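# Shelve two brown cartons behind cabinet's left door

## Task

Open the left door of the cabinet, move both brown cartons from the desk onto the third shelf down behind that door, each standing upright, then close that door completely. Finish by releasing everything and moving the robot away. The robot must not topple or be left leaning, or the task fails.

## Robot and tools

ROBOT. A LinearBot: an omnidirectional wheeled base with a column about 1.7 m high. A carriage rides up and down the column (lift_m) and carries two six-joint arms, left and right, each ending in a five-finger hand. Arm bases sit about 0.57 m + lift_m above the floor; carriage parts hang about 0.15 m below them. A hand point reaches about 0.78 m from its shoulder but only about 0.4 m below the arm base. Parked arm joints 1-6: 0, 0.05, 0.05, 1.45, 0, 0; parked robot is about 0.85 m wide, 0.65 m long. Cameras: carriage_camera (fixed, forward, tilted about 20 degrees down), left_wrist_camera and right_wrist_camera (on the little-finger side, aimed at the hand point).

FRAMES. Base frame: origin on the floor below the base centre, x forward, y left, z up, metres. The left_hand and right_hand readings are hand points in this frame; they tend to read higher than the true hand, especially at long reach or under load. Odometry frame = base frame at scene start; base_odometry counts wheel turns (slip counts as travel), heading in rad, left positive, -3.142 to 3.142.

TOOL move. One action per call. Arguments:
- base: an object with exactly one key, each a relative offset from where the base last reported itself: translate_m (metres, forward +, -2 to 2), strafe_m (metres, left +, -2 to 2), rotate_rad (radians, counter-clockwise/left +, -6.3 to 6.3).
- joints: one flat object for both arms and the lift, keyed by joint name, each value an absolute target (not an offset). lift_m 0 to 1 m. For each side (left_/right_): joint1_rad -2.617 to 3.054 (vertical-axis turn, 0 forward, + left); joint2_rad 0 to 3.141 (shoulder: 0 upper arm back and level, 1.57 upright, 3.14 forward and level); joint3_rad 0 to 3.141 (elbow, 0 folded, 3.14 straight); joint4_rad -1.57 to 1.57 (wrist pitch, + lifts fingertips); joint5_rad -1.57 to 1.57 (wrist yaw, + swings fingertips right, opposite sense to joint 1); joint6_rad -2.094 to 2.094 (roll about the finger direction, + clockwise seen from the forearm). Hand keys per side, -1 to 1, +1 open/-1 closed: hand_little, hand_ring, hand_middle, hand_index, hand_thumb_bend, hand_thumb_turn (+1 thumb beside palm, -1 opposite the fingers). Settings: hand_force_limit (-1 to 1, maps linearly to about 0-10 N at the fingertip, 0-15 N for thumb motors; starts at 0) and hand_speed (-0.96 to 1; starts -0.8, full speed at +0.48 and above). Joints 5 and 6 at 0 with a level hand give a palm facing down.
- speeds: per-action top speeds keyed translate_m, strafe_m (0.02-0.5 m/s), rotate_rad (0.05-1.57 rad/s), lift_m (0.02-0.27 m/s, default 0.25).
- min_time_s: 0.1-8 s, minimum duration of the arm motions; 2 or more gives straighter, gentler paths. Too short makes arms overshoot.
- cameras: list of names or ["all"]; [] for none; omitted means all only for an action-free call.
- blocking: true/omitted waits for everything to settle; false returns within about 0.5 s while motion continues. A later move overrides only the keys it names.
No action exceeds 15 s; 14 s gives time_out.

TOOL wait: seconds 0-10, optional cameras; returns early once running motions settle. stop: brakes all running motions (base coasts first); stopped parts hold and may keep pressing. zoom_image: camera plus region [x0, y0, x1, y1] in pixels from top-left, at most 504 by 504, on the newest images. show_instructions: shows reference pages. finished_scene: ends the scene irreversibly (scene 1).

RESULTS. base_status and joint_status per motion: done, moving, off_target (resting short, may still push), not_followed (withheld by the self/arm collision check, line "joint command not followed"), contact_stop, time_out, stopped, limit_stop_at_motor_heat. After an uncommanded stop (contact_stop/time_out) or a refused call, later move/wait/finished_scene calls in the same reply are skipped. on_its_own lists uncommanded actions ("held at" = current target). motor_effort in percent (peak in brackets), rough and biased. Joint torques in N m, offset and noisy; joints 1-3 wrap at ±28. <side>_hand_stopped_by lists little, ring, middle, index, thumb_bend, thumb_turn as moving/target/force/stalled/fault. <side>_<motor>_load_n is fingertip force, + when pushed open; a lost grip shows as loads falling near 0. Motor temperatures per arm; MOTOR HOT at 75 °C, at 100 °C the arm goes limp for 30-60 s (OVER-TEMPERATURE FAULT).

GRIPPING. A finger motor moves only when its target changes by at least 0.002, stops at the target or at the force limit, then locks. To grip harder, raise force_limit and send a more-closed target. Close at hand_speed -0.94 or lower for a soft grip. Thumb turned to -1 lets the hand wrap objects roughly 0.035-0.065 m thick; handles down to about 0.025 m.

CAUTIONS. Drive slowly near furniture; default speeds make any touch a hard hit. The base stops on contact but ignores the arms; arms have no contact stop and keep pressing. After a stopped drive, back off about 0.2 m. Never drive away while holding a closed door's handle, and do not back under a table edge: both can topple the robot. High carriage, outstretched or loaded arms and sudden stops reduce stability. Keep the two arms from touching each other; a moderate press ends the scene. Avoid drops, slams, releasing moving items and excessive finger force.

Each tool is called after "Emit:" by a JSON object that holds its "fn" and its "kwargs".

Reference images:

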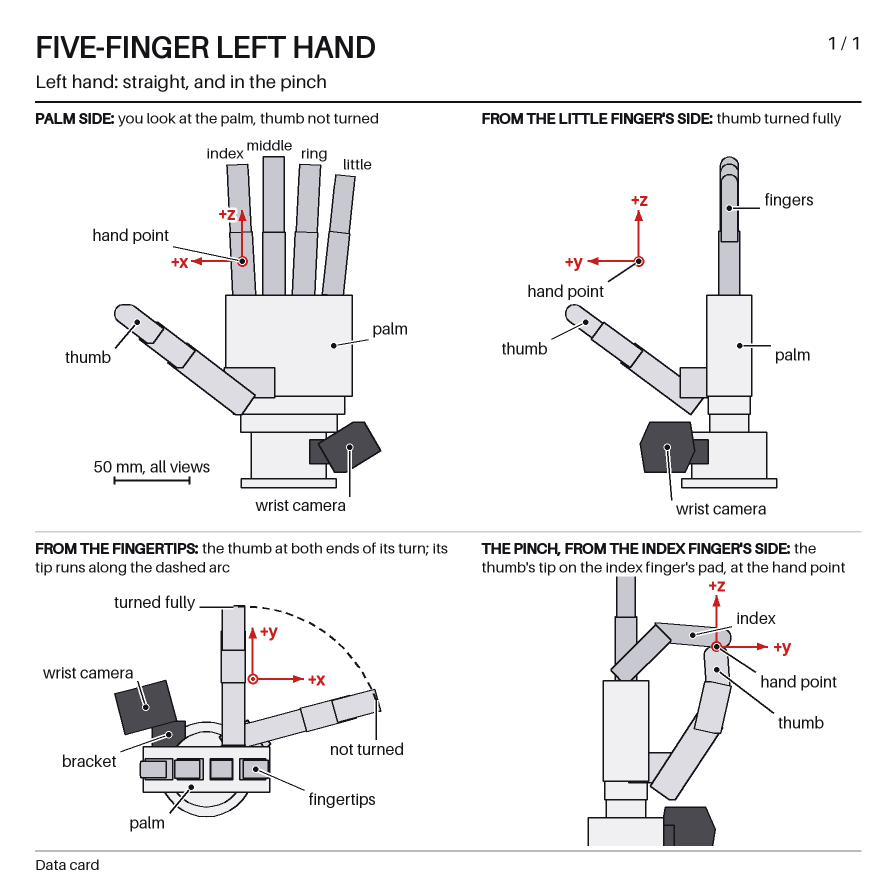

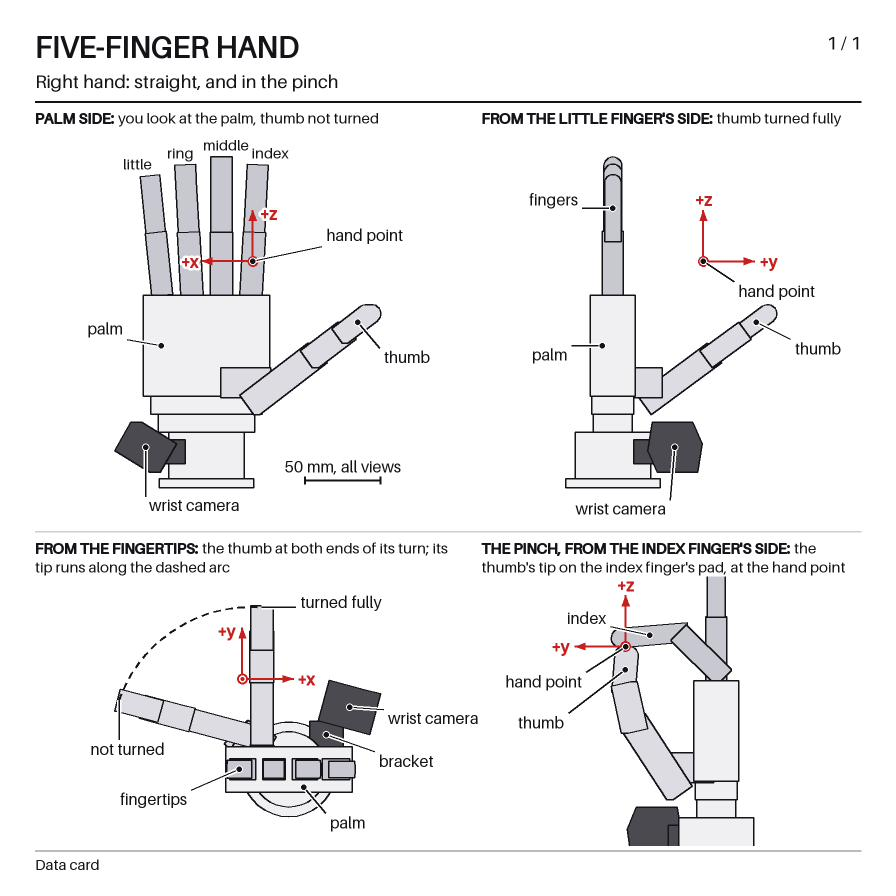

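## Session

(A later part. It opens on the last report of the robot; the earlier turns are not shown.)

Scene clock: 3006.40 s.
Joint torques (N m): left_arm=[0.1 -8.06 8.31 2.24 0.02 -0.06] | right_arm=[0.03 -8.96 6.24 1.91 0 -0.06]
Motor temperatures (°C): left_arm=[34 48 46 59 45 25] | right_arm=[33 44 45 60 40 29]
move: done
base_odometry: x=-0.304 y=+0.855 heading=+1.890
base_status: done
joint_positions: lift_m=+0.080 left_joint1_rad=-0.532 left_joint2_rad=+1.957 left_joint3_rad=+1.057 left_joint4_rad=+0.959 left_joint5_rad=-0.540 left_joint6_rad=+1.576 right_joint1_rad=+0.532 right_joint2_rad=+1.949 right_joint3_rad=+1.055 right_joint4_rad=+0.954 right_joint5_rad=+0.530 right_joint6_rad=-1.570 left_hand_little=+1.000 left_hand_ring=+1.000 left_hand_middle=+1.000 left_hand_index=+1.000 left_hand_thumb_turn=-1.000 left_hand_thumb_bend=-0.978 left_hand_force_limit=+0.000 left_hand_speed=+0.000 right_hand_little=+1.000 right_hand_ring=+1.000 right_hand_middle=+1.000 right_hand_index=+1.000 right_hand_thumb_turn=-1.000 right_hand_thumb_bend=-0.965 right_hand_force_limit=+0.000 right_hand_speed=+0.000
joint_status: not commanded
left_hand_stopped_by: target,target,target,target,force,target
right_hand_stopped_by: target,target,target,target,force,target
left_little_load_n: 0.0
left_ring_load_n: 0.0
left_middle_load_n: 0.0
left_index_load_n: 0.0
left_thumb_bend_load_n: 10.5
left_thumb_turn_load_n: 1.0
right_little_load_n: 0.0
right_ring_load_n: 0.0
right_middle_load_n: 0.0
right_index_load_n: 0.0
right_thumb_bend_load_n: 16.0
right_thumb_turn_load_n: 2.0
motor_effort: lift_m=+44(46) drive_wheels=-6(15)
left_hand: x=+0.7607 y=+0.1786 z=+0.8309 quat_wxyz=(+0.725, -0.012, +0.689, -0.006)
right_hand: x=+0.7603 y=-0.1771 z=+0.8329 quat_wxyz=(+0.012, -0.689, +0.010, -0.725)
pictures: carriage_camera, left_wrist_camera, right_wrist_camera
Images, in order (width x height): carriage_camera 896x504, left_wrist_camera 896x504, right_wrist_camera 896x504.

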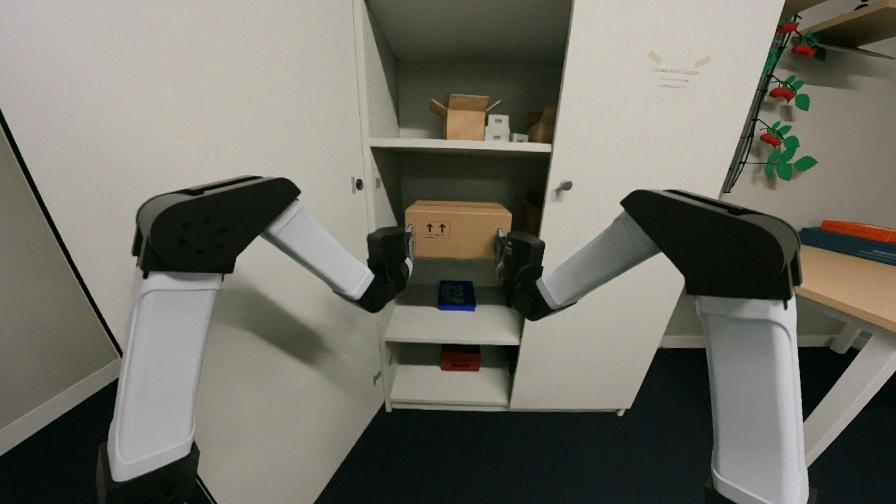

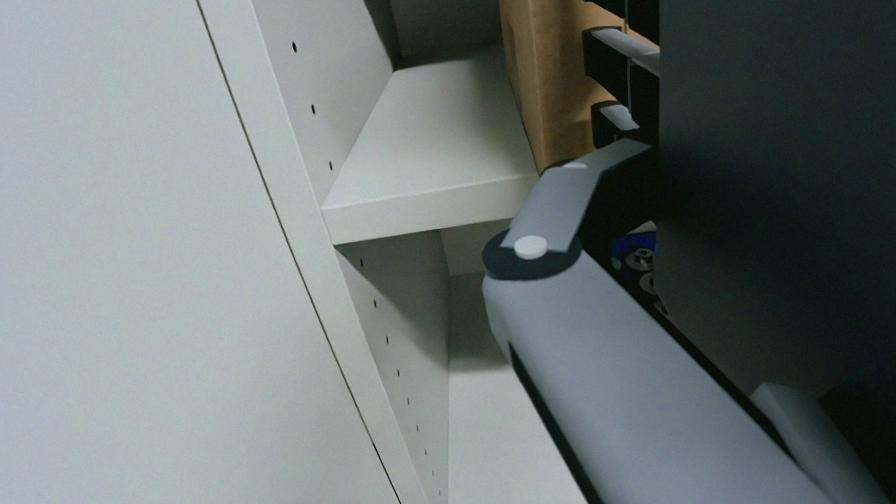

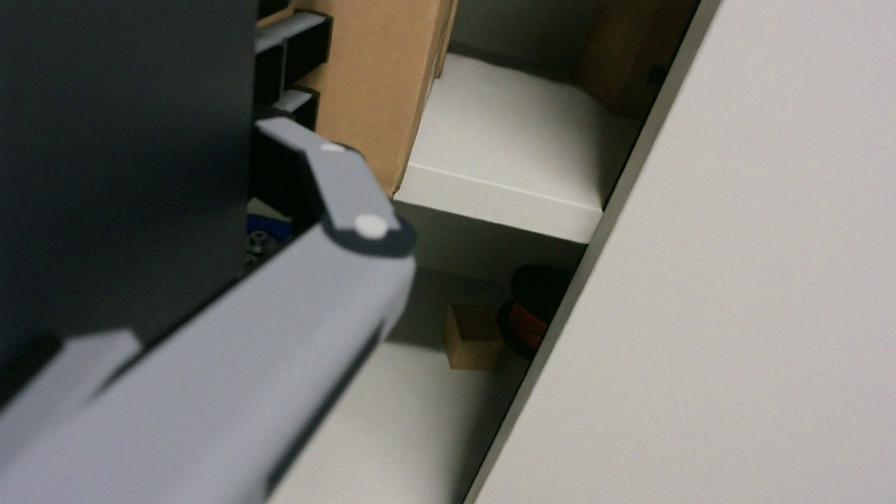

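Emit:
{"fn": "move", "kwargs": {"base": {"translate_m": 0.02}, "speeds": {"translate_m": 0.03}, "cameras": ["all"]}}

Emit:
{"fn": "zoom_image", "kwargs": {"camera": "right_wrist_camera", "region": [250, 0, 720, 400]}}

Scene clock: 3012.17 s.
Joint torques (N m): left_arm=[0.2 -8.35 8.55 2.27 0 -0.04] | right_arm=[0.13 -8.88 6.16 1.91 -0.02 -0.05]
Motor temperatures (°C): left_arm=[33 48 46 58 44 25] | right_arm=[33 44 45 60 39 29]
move: done
base_odometry: x=-0.311 y=+0.874 heading=+1.890
base_status: done
joint_positions: lift_m=+0.080 left_joint1_rad=-0.532 left_joint2_rad=+1.957 left_joint3_rad=+1.057 left_joint4_rad=+0.960 left_joint5_rad=-0.541 left_joint6_rad=+1.576 right_joint1_rad=+0.533 right_joint2_rad=+1.949 right_joint3_rad=+1.055 right_joint4_rad=+0.954 right_joint5_rad=+0.536 right_joint6_rad=-1.570 left_hand_little=+1.000 left_hand_ring=+1.000 left_hand_middle=+1.000 left_hand_index=+1.000 left_hand_thumb_turn=-1.000 left_hand_thumb_bend=-0.978 left_hand_force_limit=+0.000 left_hand_speed=+0.000 right_hand_little=+1.000 right_hand_ring=+1.000 right_hand_middle=+1.000 right_hand_index=+1.000 right_hand_thumb_turn=-1.000 right_hand_thumb_bend=-0.965 right_hand_force_limit=+0.000 right_hand_speed=+0.000
joint_status: not commanded
left_hand_stopped_by: target,target,target,target,force,target
right_hand_stopped_by: target,target,target,target,force,target
left_little_load_n: 0.0
left_ring_load_n: 0.0
left_middle_load_n: 0.0
left_index_load_n: 0.0
left_thumb_bend_load_n: 10.5
left_thumb_turn_load_n: 1.0
right_little_load_n: 0.0
right_ring_load_n: 0.0
right_middle_load_n: 0.0
right_index_load_n: 0.0
right_thumb_bend_load_n: 16.0
right_thumb_turn_load_n: 2.5
motor_effort: lift_m=+45(46) drive_wheels=-6(15)
left_hand: x=+0.7606 y=+0.1785 z=+0.8310 quat_wxyz=(+0.725, -0.012, +0.689, -0.006)
right_hand: x=+0.7598 y=-0.1777 z=+0.8328 quat_wxyz=(+0.010, -0.689, +0.012, -0.725)
pictures: carriage_camera, left_wrist_camera, right_wrist_camera
Images, in order (width x height): carriage_camera 896x504, left_wrist_camera 896x504, right_wrist_camera 896x504.

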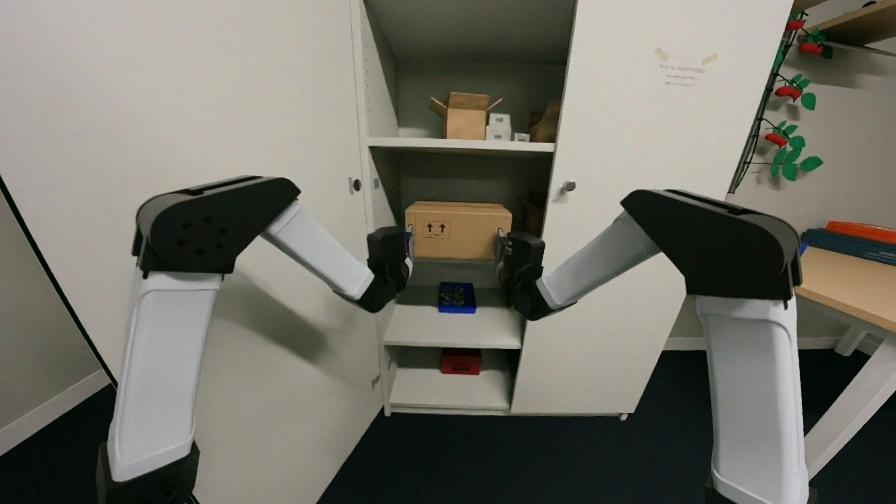

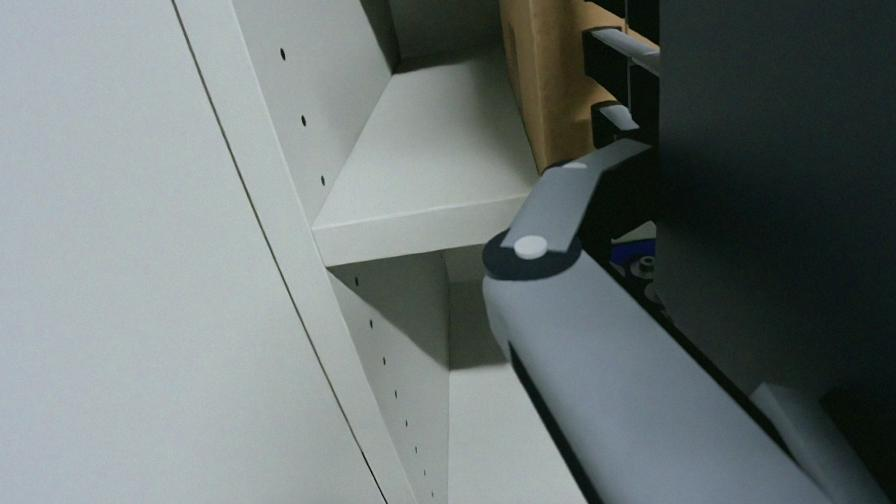

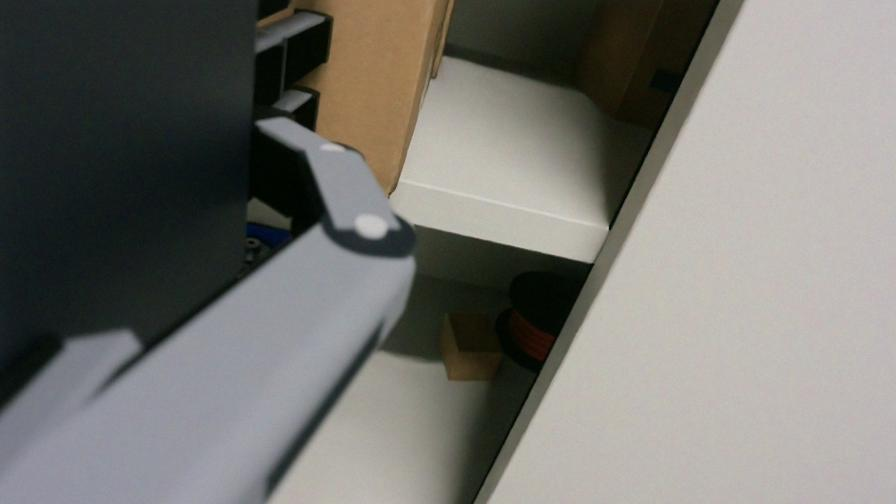

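Scaled by 1.072 from the camera's image (finer frame: 1280x720).

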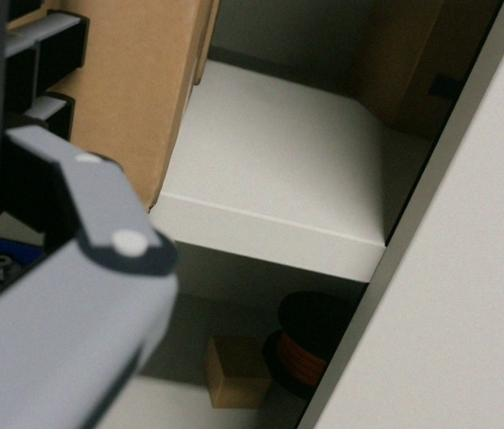

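Emit:
{"fn": "move", "kwargs": {"base": {"translate_m": 0.02}, "speeds": {"translate_m": 0.03}, "cameras": ["all"]}}

Emit:
{"fn": "zoom_image", "kwargs": {"camera": "right_wrist_camera", "region": [250, 0, 720, 400]}}

Scene clock: 3016.83 s.
Joint torques (N m): left_arm=[0.27 -8.2 8.49 2.26 0.03 -0.08] | right_arm=[0.12 -8.68 6.08 1.9 -0.06 -0.07]
Motor temperatures (°C): left_arm=[33 48 46 58 43 25] | right_arm=[33 44 45 59 38 29]
move: done
base_odometry: x=-0.318 y=+0.893 heading=+1.891
base_status: done
joint_positions: lift_m=+0.080 left_joint1_rad=-0.533 left_joint2_rad=+1.957 left_joint3_rad=+1.057 left_joint4_rad=+0.960 left_joint5_rad=-0.541 left_joint6_rad=+1.576 right_joint1_rad=+0.533 right_joint2_rad=+1.949 right_joint3_rad=+1.055 right_joint4_rad=+0.954 right_joint5_rad=+0.541 right_joint6_rad=-1.570 left_hand_little=+1.000 left_hand_ring=+1.000 left_hand_middle=+1.000 left_hand_index=+1.000 left_hand_thumb_turn=-1.000 left_hand_thumb_bend=-0.978 left_hand_force_limit=+0.000 left_hand_speed=+0.000 right_hand_little=+1.000 right_hand_ring=+1.000 right_hand_middle=+1.000 right_hand_index=+1.000 right_hand_thumb_turn=-1.000 right_hand_thumb_bend=-0.965 right_hand_force_limit=+0.000 right_hand_speed=+0.000
joint_status: not commanded
left_hand_stopped_by: target,target,target,target,force,target
right_hand_stopped_by: target,target,target,target,force,target
left_little_load_n: 0.0
left_ring_load_n: 0.0
left_middle_load_n: 0.0
left_index_load_n: 0.0
left_thumb_bend_load_n: 11.0
left_thumb_turn_load_n: 1.0
right_little_load_n: 0.0
right_ring_load_n: 0.0
right_middle_load_n: 0.0
right_index_load_n: 0.0
right_thumb_bend_load_n: 16.0
right_thumb_turn_load_n: 2.0
motor_effort: lift_m=+44(46) drive_wheels=-6(17)
left_hand: x=+0.7605 y=+0.1781 z=+0.8311 quat_wxyz=(+0.725, -0.012, +0.689, -0.006)
right_hand: x=+0.7594 y=-0.1784 z=+0.8328 quat_wxyz=(+0.008, -0.689, +0.014, -0.725)
pictures: carriage_camera, left_wrist_camera, right_wrist_camera
Images, in order (width x height): carriage_camera 896x504, left_wrist_camera 896x504, right_wrist_camera 896x504.

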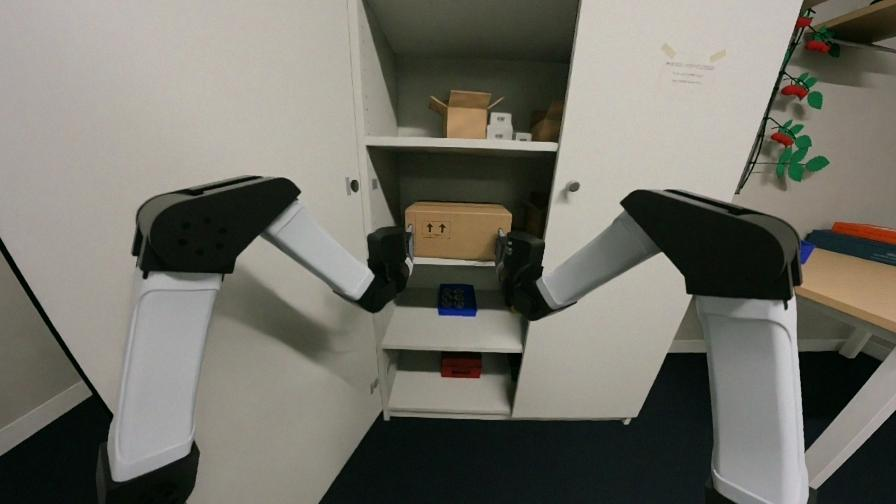

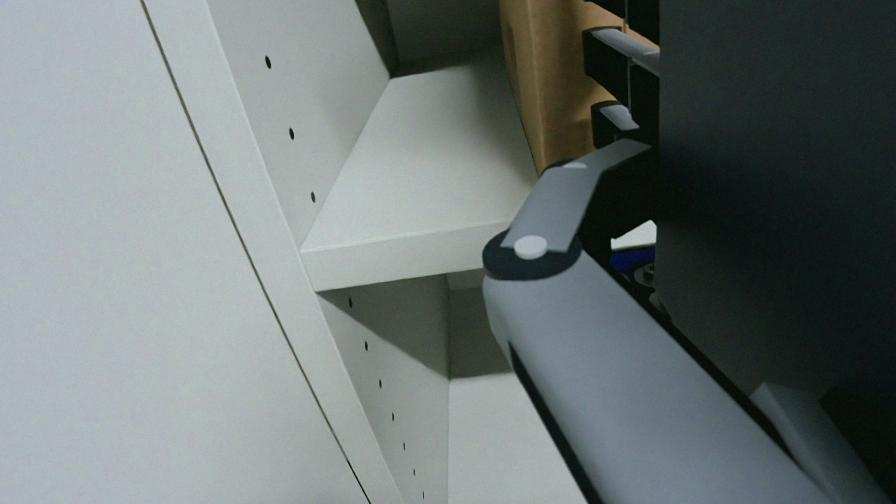

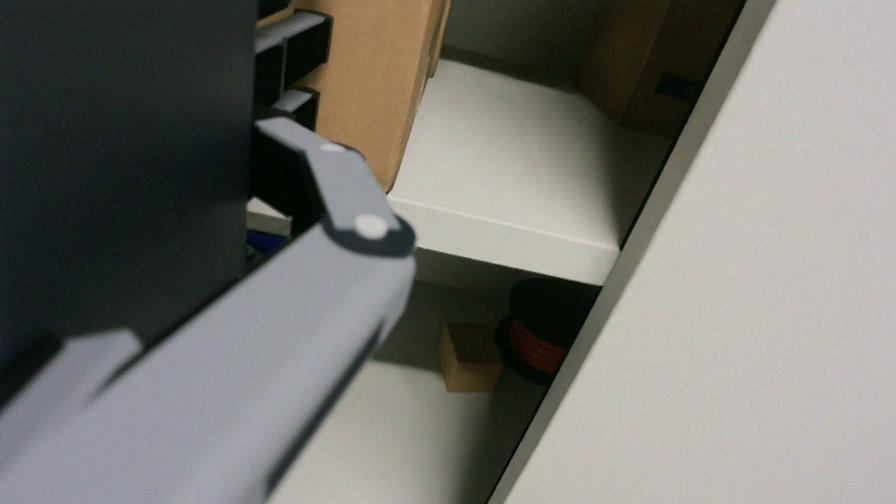

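Scaled by 1.072 from the camera's image (finer frame: 1280x720).

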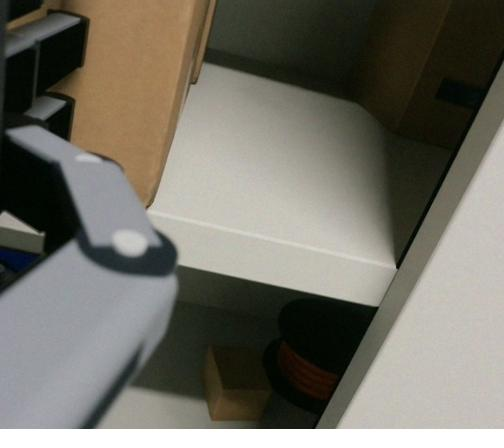

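Emit:
{"fn": "move", "kwargs": {"base": {"translate_m": 0.012}, "speeds": {"translate_m": 0.02}, "cameras": ["all"]}}

Emit:
{"fn": "zoom_image", "kwargs": {"camera": "carriage_camera", "region": [340, 130, 580, 330]}}

Scene clock: 3020.00 s.
Joint torques (N m): left_arm=[0.43 -8.25 8.61 2.28 0.04 -0.05] | right_arm=[0.1 -8.95 6.19 1.9 -0.12 -0.07]
Motor temperatures (°C): left_arm=[33 48 46 57 43 25] | right_arm=[33 44 45 59 38 29]
move: done
base_odometry: x=-0.322 y=+0.904 heading=+1.892
base_status: done
joint_positions: lift_m=+0.080 left_joint1_rad=-0.533 left_joint2_rad=+1.957 left_joint3_rad=+1.057 left_joint4_rad=+0.960 left_joint5_rad=-0.541 left_joint6_rad=+1.576 right_joint1_rad=+0.533 right_joint2_rad=+1.949 right_joint3_rad=+1.055 right_joint4_rad=+0.954 right_joint5_rad=+0.544 right_joint6_rad=-1.570 left_hand_little=+1.000 left_hand_ring=+1.000 left_hand_middle=+1.000 left_hand_index=+1.000 left_hand_thumb_turn=-1.000 left_hand_thumb_bend=-0.978 left_hand_force_limit=+0.000 left_hand_speed=+0.000 right_hand_little=+1.000 right_hand_ring=+1.000 right_hand_middle=+1.000 right_hand_index=+1.000 right_hand_thumb_turn=-1.000 right_hand_thumb_bend=-0.965 right_hand_force_limit=+0.000 right_hand_speed=+0.000
joint_status: not commanded
left_hand_stopped_by: target,target,target,target,force,target
right_hand_stopped_by: target,target,target,target,force,target
left_little_load_n: 0.0
left_ring_load_n: 0.0
left_middle_load_n: 0.0
left_index_load_n: 0.0
left_thumb_bend_load_n: 11.0
left_thumb_turn_load_n: 1.0
right_little_load_n: 0.0
right_ring_load_n: 0.0
right_middle_load_n: 0.0
right_index_load_n: 0.0
right_thumb_bend_load_n: 16.0
right_thumb_turn_load_n: 2.0
motor_effort: lift_m=+44(46) drive_wheels=-6(15)
left_hand: x=+0.7605 y=+0.1780 z=+0.8311 quat_wxyz=(+0.725, -0.012, +0.689, -0.006)
right_hand: x=+0.7593 y=-0.1789 z=+0.8328 quat_wxyz=(+0.007, -0.689, +0.015, -0.725)
pictures: carriage_camera, left_wrist_camera, right_wrist_camera
Images, in order (width x height): carriage_camera 896x504, left_wrist_camera 896x504, right_wrist_camera 896x504.

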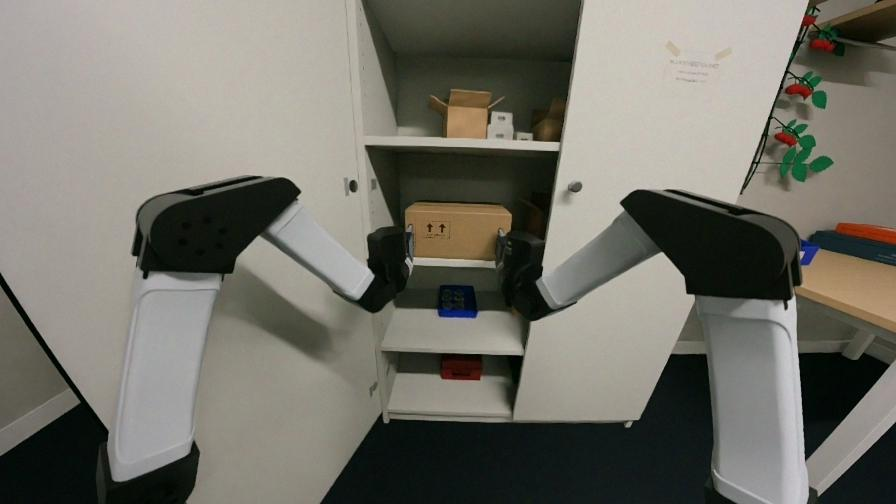

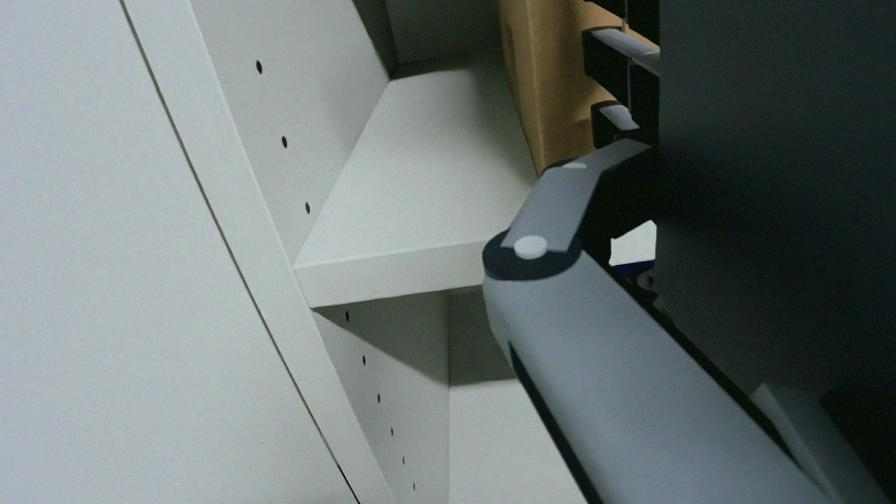

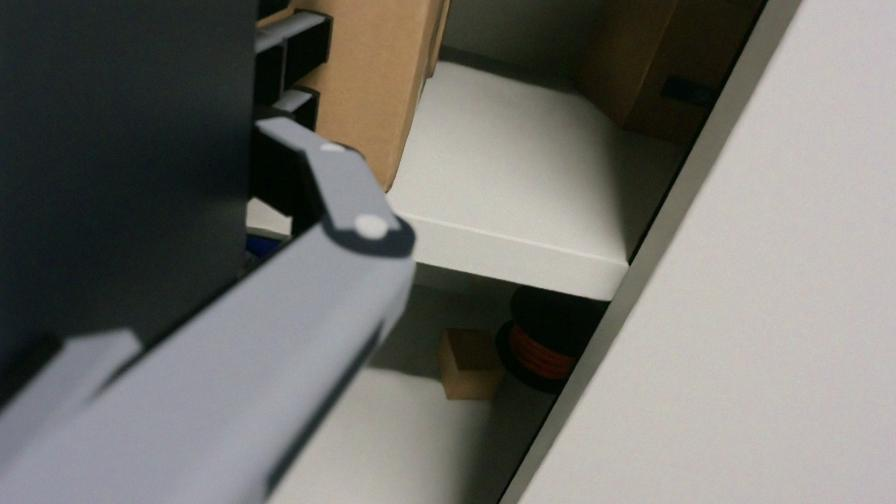

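Scaled by 2.100 from the camera's image (finer frame: 1280x720).

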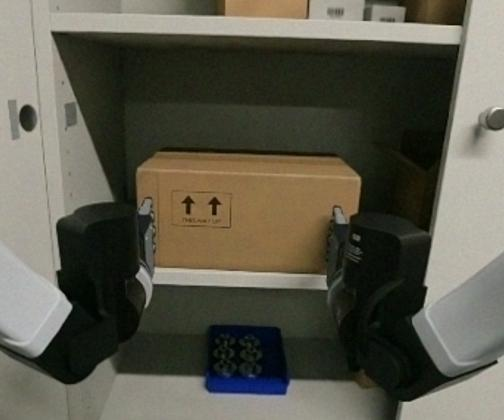

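Emit:
{"fn": "move", "kwargs": {"base": {"translate_m": 0.01}, "speeds": {"translate_m": 0.02}}}

Emit:
{"fn": "move", "kwargs": {"base": {"translate_m": -0.3}, "speeds": {"translate_m": 0.12}, "cameras": ["carriage_camera"]}}

Emit:
{"fn": "zoom_image", "kwargs": {"camera": "carriage_camera", "region": [340, 100, 580, 300]}}

Scene clock: 3026.00 s.
Joint torques (N m): left_arm=[0.12 -8.18 8.35 2.21 -0.01 -0.01] | right_arm=[0.03 -8.85 6.09 1.96 -0.13 -0.05]
Motor temperatures (°C): left_arm=[33 48 46 57 42 25] | right_arm=[33 44 45 59 37 29]
move: done
base_odometry: x=-0.325 y=+0.914 heading=+1.892
base_status: done
joint_positions: lift_m=+0.080 left_joint1_rad=-0.533 left_joint2_rad=+1.957 left_joint3_rad=+1.057 left_joint4_rad=+0.959 left_joint5_rad=-0.541 left_joint6_rad=+1.576 right_joint1_rad=+0.533 right_joint2_rad=+1.949 right_joint3_rad=+1.055 right_joint4_rad=+0.954 right_joint5_rad=+0.546 right_joint6_rad=-1.570 left_hand_little=+1.000 left_hand_ring=+1.000 left_hand_middle=+1.000 left_hand_index=+1.000 left_hand_thumb_turn=-1.000 left_hand_thumb_bend=-0.978 left_hand_force_limit=+0.000 left_hand_speed=+0.000 right_hand_little=+1.000 right_hand_ring=+1.000 right_hand_middle=+1.000 right_hand_index=+1.000 right_hand_thumb_turn=-1.000 right_hand_thumb_bend=-0.965 right_hand_force_limit=+0.000 right_hand_speed=+0.000
joint_status: not commanded
left_hand_stopped_by: target,target,target,target,force,target
right_hand_stopped_by: target,target,target,target,force,target
left_little_load_n: 0.0
left_ring_load_n: 0.0
left_middle_load_n: 0.0
left_index_load_n: -0.5
left_thumb_bend_load_n: 10.5
left_thumb_turn_load_n: 1.0
right_little_load_n: 0.0
right_ring_load_n: 0.0
right_middle_load_n: 0.0
right_index_load_n: 0.0
right_thumb_bend_load_n: 16.0
right_thumb_turn_load_n: 2.0
motor_effort: lift_m=+44(46) drive_wheels=-6(14)
left_hand: x=+0.7605 y=+0.1780 z=+0.8309 quat_wxyz=(+0.725, -0.011, +0.689, -0.006)
right_hand: x=+0.7591 y=-0.1794 z=+0.8328 quat_wxyz=(+0.007, -0.689, +0.016, -0.725)
pictures: none

Scene clock: 3029.27 s.
Joint torques (N m): left_arm=[0.14 -8.16 8.38 2.31 -0.03 -0.07] | right_arm=[-0.01 -8.8 6.15 1.92 -0.12 -0.05]
Motor temperatures (°C): left_arm=[33 48 46 57 42 25] | right_arm=[32 44 45 58 37 29]
move: done
base_odometry: x=-0.230 y=+0.629 heading=+1.892
base_status: done
joint_positions: lift_m=+0.080 left_joint1_rad=-0.533 left_joint2_rad=+1.957 left_joint3_rad=+1.057 left_joint4_rad=+0.959 left_joint5_rad=-0.540 left_joint6_rad=+1.576 right_joint1_rad=+0.534 right_joint2_rad=+1.949 right_joint3_rad=+1.055 right_joint4_rad=+0.954 right_joint5_rad=+0.545 right_joint6_rad=-1.570 left_hand_little=+1.000 left_hand_ring=+1.000 left_hand_middle=+1.000 left_hand_index=+1.000 left_hand_thumb_turn=-1.000 left_hand_thumb_bend=-0.978 left_hand_force_limit=+0.000 left_hand_speed=+0.000 right_hand_little=+1.000 right_hand_ring=+1.000 right_hand_middle=+1.000 right_hand_index=+1.000 right_hand_thumb_turn=-1.000 right_hand_thumb_bend=-0.965 right_hand_force_limit=+0.000 right_hand_speed=+0.000
joint_status: not commanded
left_hand_stopped_by: target,target,target,target,force,target
right_hand_stopped_by: target,target,target,target,force,target
left_little_load_n: 0.0
left_ring_load_n: 0.0
left_middle_load_n: 0.0
left_index_load_n: 0.0
left_thumb_bend_load_n: 10.5
left_thumb_turn_load_n: 1.0
right_little_load_n: 0.0
right_ring_load_n: 0.0
right_middle_load_n: 0.0
right_index_load_n: 0.0
right_thumb_bend_load_n: 16.0
right_thumb_turn_load_n: 2.0
motor_effort: lift_m=+45(46) drive_wheels=-2(19)
left_hand: x=+0.7605 y=+0.1779 z=+0.8309 quat_wxyz=(+0.725, -0.011, +0.689, -0.006)
right_hand: x=+0.7591 y=-0.1790 z=+0.8328 quat_wxyz=(+0.007, -0.689, +0.015, -0.725)
Images, in order (width x height): carriage_camera 896x504.

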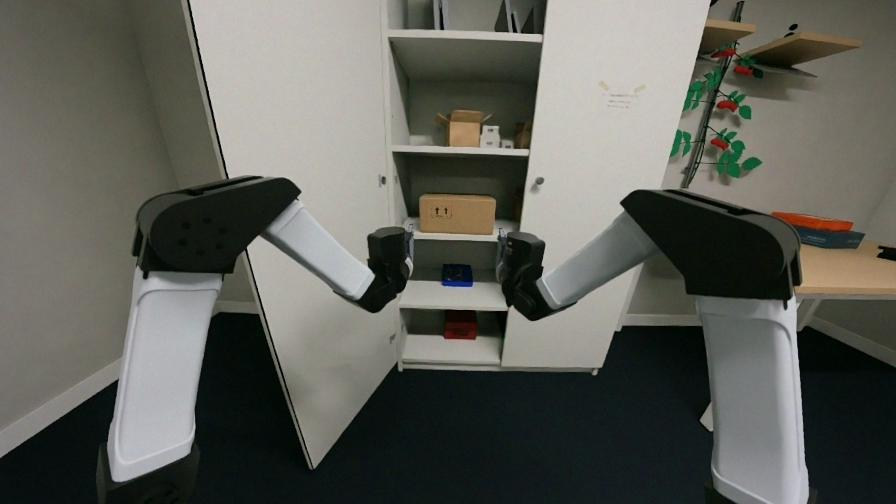

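Scaled by 2.100 from the camera's image (finer frame: 1280x720).

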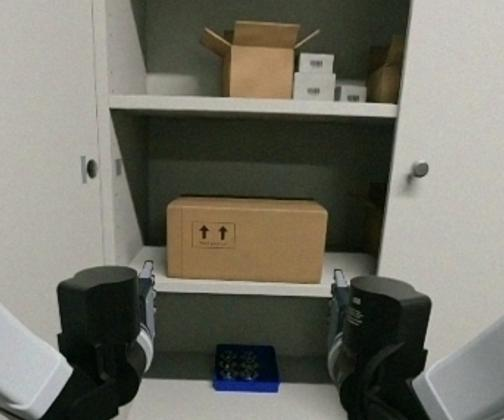

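Emit:
{"fn": "move", "kwargs": {"base": {"translate_m": -0.36}, "joints": {"lift_m": 0.6}, "speeds": {"translate_m": 0.15, "lift_m": 0.2}, "cameras": ["carriage_camera"]}}

Scene clock: 3055.00 s.
Joint torques (N m): left_arm=[0.16 -8.13 8.53 2.25 -0.04 -0.08] | right_arm=[0.08 -8.72 6.17 1.88 -0.09 -0.08]
Motor temperatures (°C): left_arm=[32 48 46 56 40 25] | right_arm=[32 44 44 57 36 29]
move: done
base_odometry: x=-0.117 y=+0.288 heading=+1.893
base_status: done
joint_positions: lift_m=+0.600 left_joint1_rad=-0.533 left_joint2_rad=+1.957 left_joint3_rad=+1.057 left_joint4_rad=+0.961 left_joint5_rad=-0.540 left_joint6_rad=+1.576 right_joint1_rad=+0.534 right_joint2_rad=+1.949 right_joint3_rad=+1.055 right_joint4_rad=+0.957 right_joint5_rad=+0.544 right_joint6_rad=-1.570 left_hand_little=+1.000 left_hand_ring=+1.000 left_hand_middle=+1.000 left_hand_index=+1.000 left_hand_thumb_turn=-1.000 left_hand_thumb_bend=-0.978 left_hand_force_limit=+0.000 left_hand_speed=+0.000 right_hand_little=+1.000 right_hand_ring=+1.000 right_hand_middle=+1.000 right_hand_index=+1.000 right_hand_thumb_turn=-1.000 right_hand_thumb_bend=-0.965 right_hand_force_limit=+0.000 right_hand_speed=+0.000
joint_status: all done
left_hand_stopped_by: target,target,target,target,force,target
right_hand_stopped_by: target,target,target,target,force,target
left_little_load_n: 0.0
left_ring_load_n: 0.0
left_middle_load_n: 0.0
left_index_load_n: 0.0
left_thumb_bend_load_n: 10.5
left_thumb_turn_load_n: 1.0
right_little_load_n: 0.0
right_ring_load_n: 0.0
right_middle_load_n: 0.0
right_index_load_n: 0.0
right_thumb_bend_load_n: 16.0
right_thumb_turn_load_n: 2.0
motor_effort: lift_m=+43(53) drive_wheels=-2(15)
left_hand: x=+0.7605 y=+0.1776 z=+1.3514 quat_wxyz=(+0.725, -0.011, +0.688, -0.007)
right_hand: x=+0.7591 y=-0.1783 z=+1.3535 quat_wxyz=(+0.008, -0.688, +0.015, -0.726)
Images, in order (width x height): carriage_camera 896x504.

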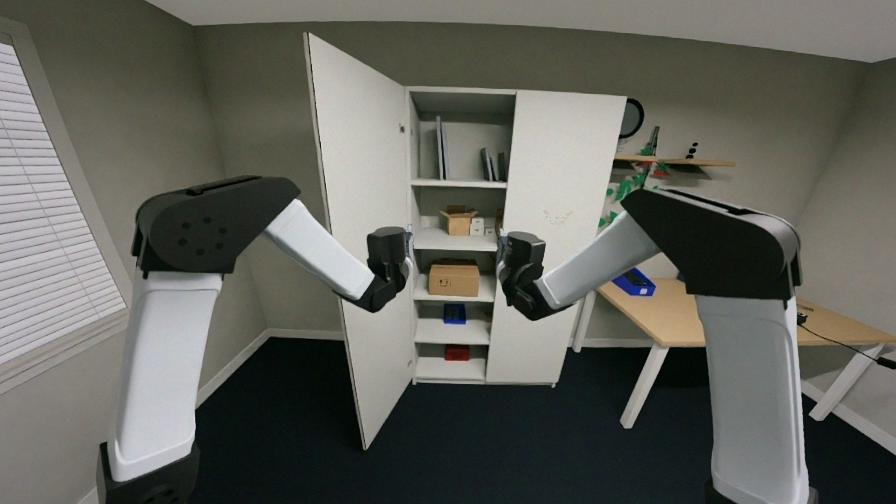

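Emit:
{"fn": "move", "kwargs": {"joints": {"lift_m": 0.2, "right_joint1_rad": 0.0, "right_joint5_rad": 0.0, "right_joint6_rad": 0.0}, "speeds": {"lift_m": 0.2}, "min_time_s": 3}}

Emit:
{"fn": "move", "kwargs": {"joints": {"right_joint1_rad": 0.0, "right_joint2_rad": 0.05, "right_joint3_rad": 0.05, "right_joint4_rad": 1.45, "right_joint5_rad": 0.0, "right_joint6_rad": 0.0}, "min_time_s": 4}}

Emit:
{"fn": "move", "kwargs": {"base": {"strafe_m": 0.62}, "joints": {"lift_m": 0.08}, "speeds": {"strafe_m": 0.2, "lift_m": 0.1}, "cameras": ["all"]}}

Scene clock: 3067.73 s.
Joint torques (N m): left_arm=[0.38 -8.34 8.51 2.3 -0.05 -0.11] | right_arm=[-0.66 -8.99 6.3 2.06 -0.13 0.12]
Motor temperatures (°C): left_arm=[32 48 46 55 39 25] | right_arm=[31 44 44 58 35 29]
move: done
base_odometry: x=-0.117 y=+0.288 heading=+1.893
base_status: not commanded
joint_positions: lift_m=+0.200 left_joint1_rad=-0.533 left_joint2_rad=+1.957 left_joint3_rad=+1.058 left_joint4_rad=+0.955 left_joint5_rad=-0.540 left_joint6_rad=+1.576 right_joint1_rad=+0.006 right_joint2_rad=+1.949 right_joint3_rad=+1.055 right_joint4_rad=+0.950 right_joint5_rad=+0.017 right_joint6_rad=-0.016 left_hand_little=+1.000 left_hand_ring=+1.000 left_hand_middle=+1.000 left_hand_index=+1.000 left_hand_thumb_turn=-1.000 left_hand_thumb_bend=-0.978 left_hand_force_limit=+0.000 left_hand_speed=+0.000 right_hand_little=+1.000 right_hand_ring=+1.000 right_hand_middle=+1.000 right_hand_index=+1.000 right_hand_thumb_turn=-1.000 right_hand_thumb_bend=-0.965 right_hand_force_limit=+0.000 right_hand_speed=+0.000
joint_status: all done
left_hand_stopped_by: target,target,target,target,force,target
right_hand_stopped_by: target,target,target,target,force,target
left_little_load_n: 0.0
left_ring_load_n: 0.0
left_middle_load_n: 0.0
left_index_load_n: 0.0
left_thumb_bend_load_n: 10.5
left_thumb_turn_load_n: 1.0
right_little_load_n: 0.0
right_ring_load_n: 0.0
right_middle_load_n: 0.0
right_index_load_n: 0.0
right_thumb_bend_load_n: 16.0
right_thumb_turn_load_n: 2.0
motor_effort: lift_m=+46(47) drive_wheels=+1(3)
left_hand: x=+0.7605 y=+0.1776 z=+0.9501 quat_wxyz=(+0.724, -0.010, +0.690, -0.006)
right_hand: x=+0.8164 y=-0.2862 z=+0.9258 quat_wxyz=(+0.507, -0.487, +0.485, -0.520)
pictures: none

Scene clock: 3072.03 s.
Joint torques (N m): left_arm=[0.21 -8.2 8.47 2.37 -0.05 -0.06] | right_arm=[-0.65 2.82 3.77 0.11 -0.14 0.13]
Motor temperatures (°C): left_arm=[32 48 46 55 39 25] | right_arm=[31 44 44 57 35 29]
move: done
base_odometry: x=-0.117 y=+0.288 heading=+1.893
base_status: not commanded
joint_positions: lift_m=+0.200 left_joint1_rad=-0.533 left_joint2_rad=+1.957 left_joint3_rad=+1.058 left_joint4_rad=+0.955 left_joint5_rad=-0.540 left_joint6_rad=+1.576 right_joint1_rad=+0.006 right_joint2_rad=+0.058 right_joint3_rad=+0.057 right_joint4_rad=+1.440 right_joint5_rad=+0.014 right_joint6_rad=-0.014 left_hand_little=+1.000 left_hand_ring=+1.000 left_hand_middle=+1.000 left_hand_index=+1.000 left_hand_thumb_turn=-1.000 left_hand_thumb_bend=-0.978 left_hand_force_limit=+0.000 left_hand_speed=+0.000 right_hand_little=+1.000 right_hand_ring=+1.000 right_hand_middle=+1.000 right_hand_index=+1.000 right_hand_thumb_turn=-1.000 right_hand_thumb_bend=-0.965 right_hand_force_limit=+0.000 right_hand_speed=+0.000
joint_status: all done
left_hand_stopped_by: target,target,target,target,force,target
right_hand_stopped_by: target,target,target,target,force,target
left_little_load_n: 0.0
left_ring_load_n: 0.0
left_middle_load_n: 0.0
left_index_load_n: 0.0
left_thumb_bend_load_n: 10.5
left_thumb_turn_load_n: 1.0
right_little_load_n: 0.0
right_ring_load_n: 0.0
right_middle_load_n: 0.0
right_index_load_n: 0.0
right_thumb_bend_load_n: 16.0
right_thumb_turn_load_n: 2.0
motor_effort: lift_m=+46(47) drive_wheels=+1(2)
left_hand: x=+0.7605 y=+0.1776 z=+0.9501 quat_wxyz=(+0.724, -0.010, +0.690, -0.006)
right_hand: x=+0.3235 y=-0.2886 z=+1.2126 quat_wxyz=(+0.703, -0.042, +0.051, -0.708)
pictures: none

Scene clock: 3076.23 s.
Joint torques (N m): left_arm=[0.35 -8.18 8.31 2.34 -0.04 -0.06] | right_arm=[-0.43 3.14 4.16 0.01 -0.11 0.12]
Motor temperatures (°C): left_arm=[32 48 46 56 39 25] | right_arm=[31 43 43 56 35 29]
move: done
base_odometry: x=-0.705 y=+0.091 heading=+1.893
base_status: done
joint_positions: lift_m=+0.080 left_joint1_rad=-0.535 left_joint2_rad=+1.957 left_joint3_rad=+1.058 left_joint4_rad=+0.955 left_joint5_rad=-0.539 left_joint6_rad=+1.576 right_joint1_rad=+0.006 right_joint2_rad=+0.055 right_joint3_rad=+0.052 right_joint4_rad=+1.446 right_joint5_rad=+0.013 right_joint6_rad=-0.013 left_hand_little=+1.000 left_hand_ring=+1.000 left_hand_middle=+1.000 left_hand_index=+1.000 left_hand_thumb_turn=-1.000 left_hand_thumb_bend=-0.978 left_hand_force_limit=+0.000 left_hand_speed=+0.000 right_hand_little=+1.000 right_hand_ring=+1.000 right_hand_middle=+1.000 right_hand_index=+1.000 right_hand_thumb_turn=-1.000 right_hand_thumb_bend=-0.965 right_hand_force_limit=+0.000 right_hand_speed=+0.000
joint_status: all done
left_hand_stopped_by: target,target,target,target,force,target
right_hand_stopped_by: target,target,target,target,force,target
left_little_load_n: 0.0
left_ring_load_n: 0.0
left_middle_load_n: 0.0
left_index_load_n: 0.0
left_thumb_bend_load_n: 11.0
left_thumb_turn_load_n: 1.0
right_little_load_n: 0.0
right_ring_load_n: 0.0
right_middle_load_n: 0.0
right_index_load_n: 0.5
right_thumb_bend_load_n: 16.0
right_thumb_turn_load_n: 2.0
motor_effort: lift_m=+45(48) drive_wheels=-3(11)
left_hand: x=+0.7604 y=+0.1765 z=+0.8305 quat_wxyz=(+0.724, -0.010, +0.690, -0.007)
right_hand: x=+0.3225 y=-0.2884 z=+1.0917 quat_wxyz=(+0.703, -0.041, +0.049, -0.709)
pictures: carriage_camera, left_wrist_camera, right_wrist_camera
Images, in order (width x height): carriage_camera 896x504, left_wrist_camera 896x504, right_wrist_camera 896x504.

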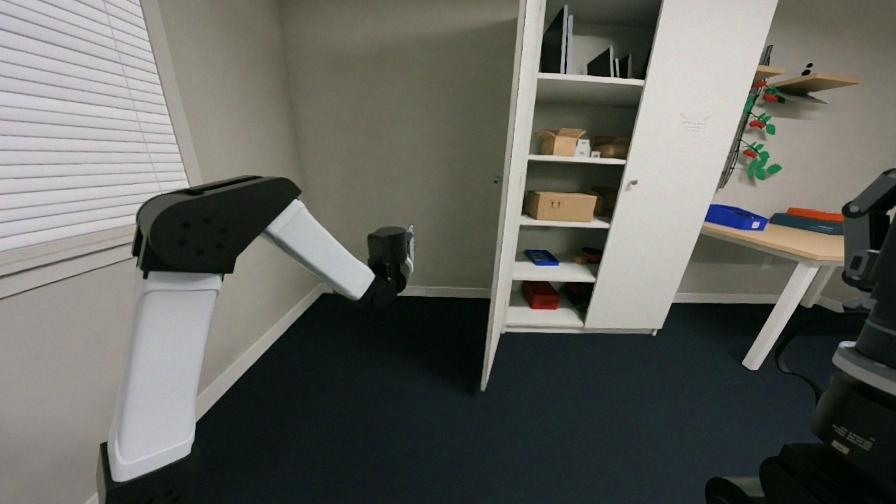

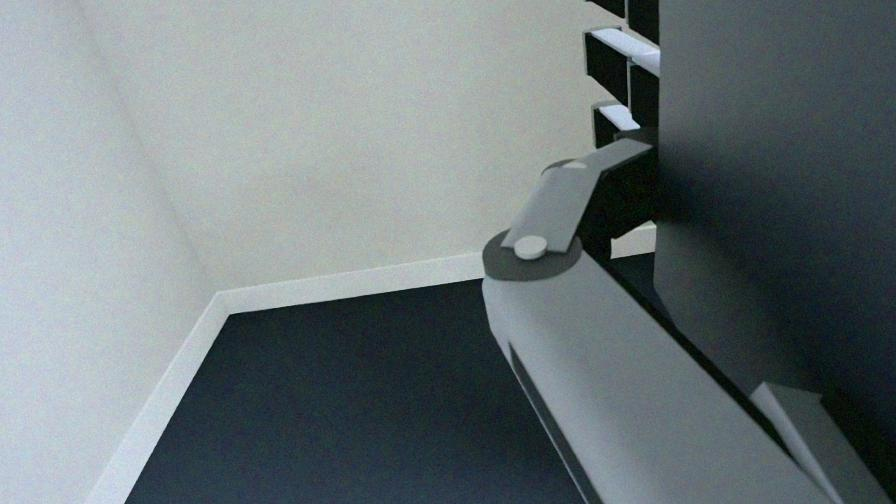

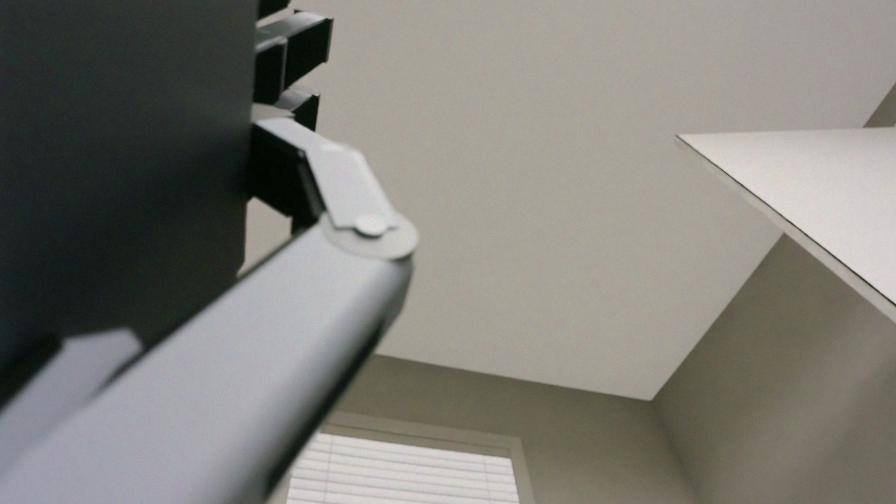

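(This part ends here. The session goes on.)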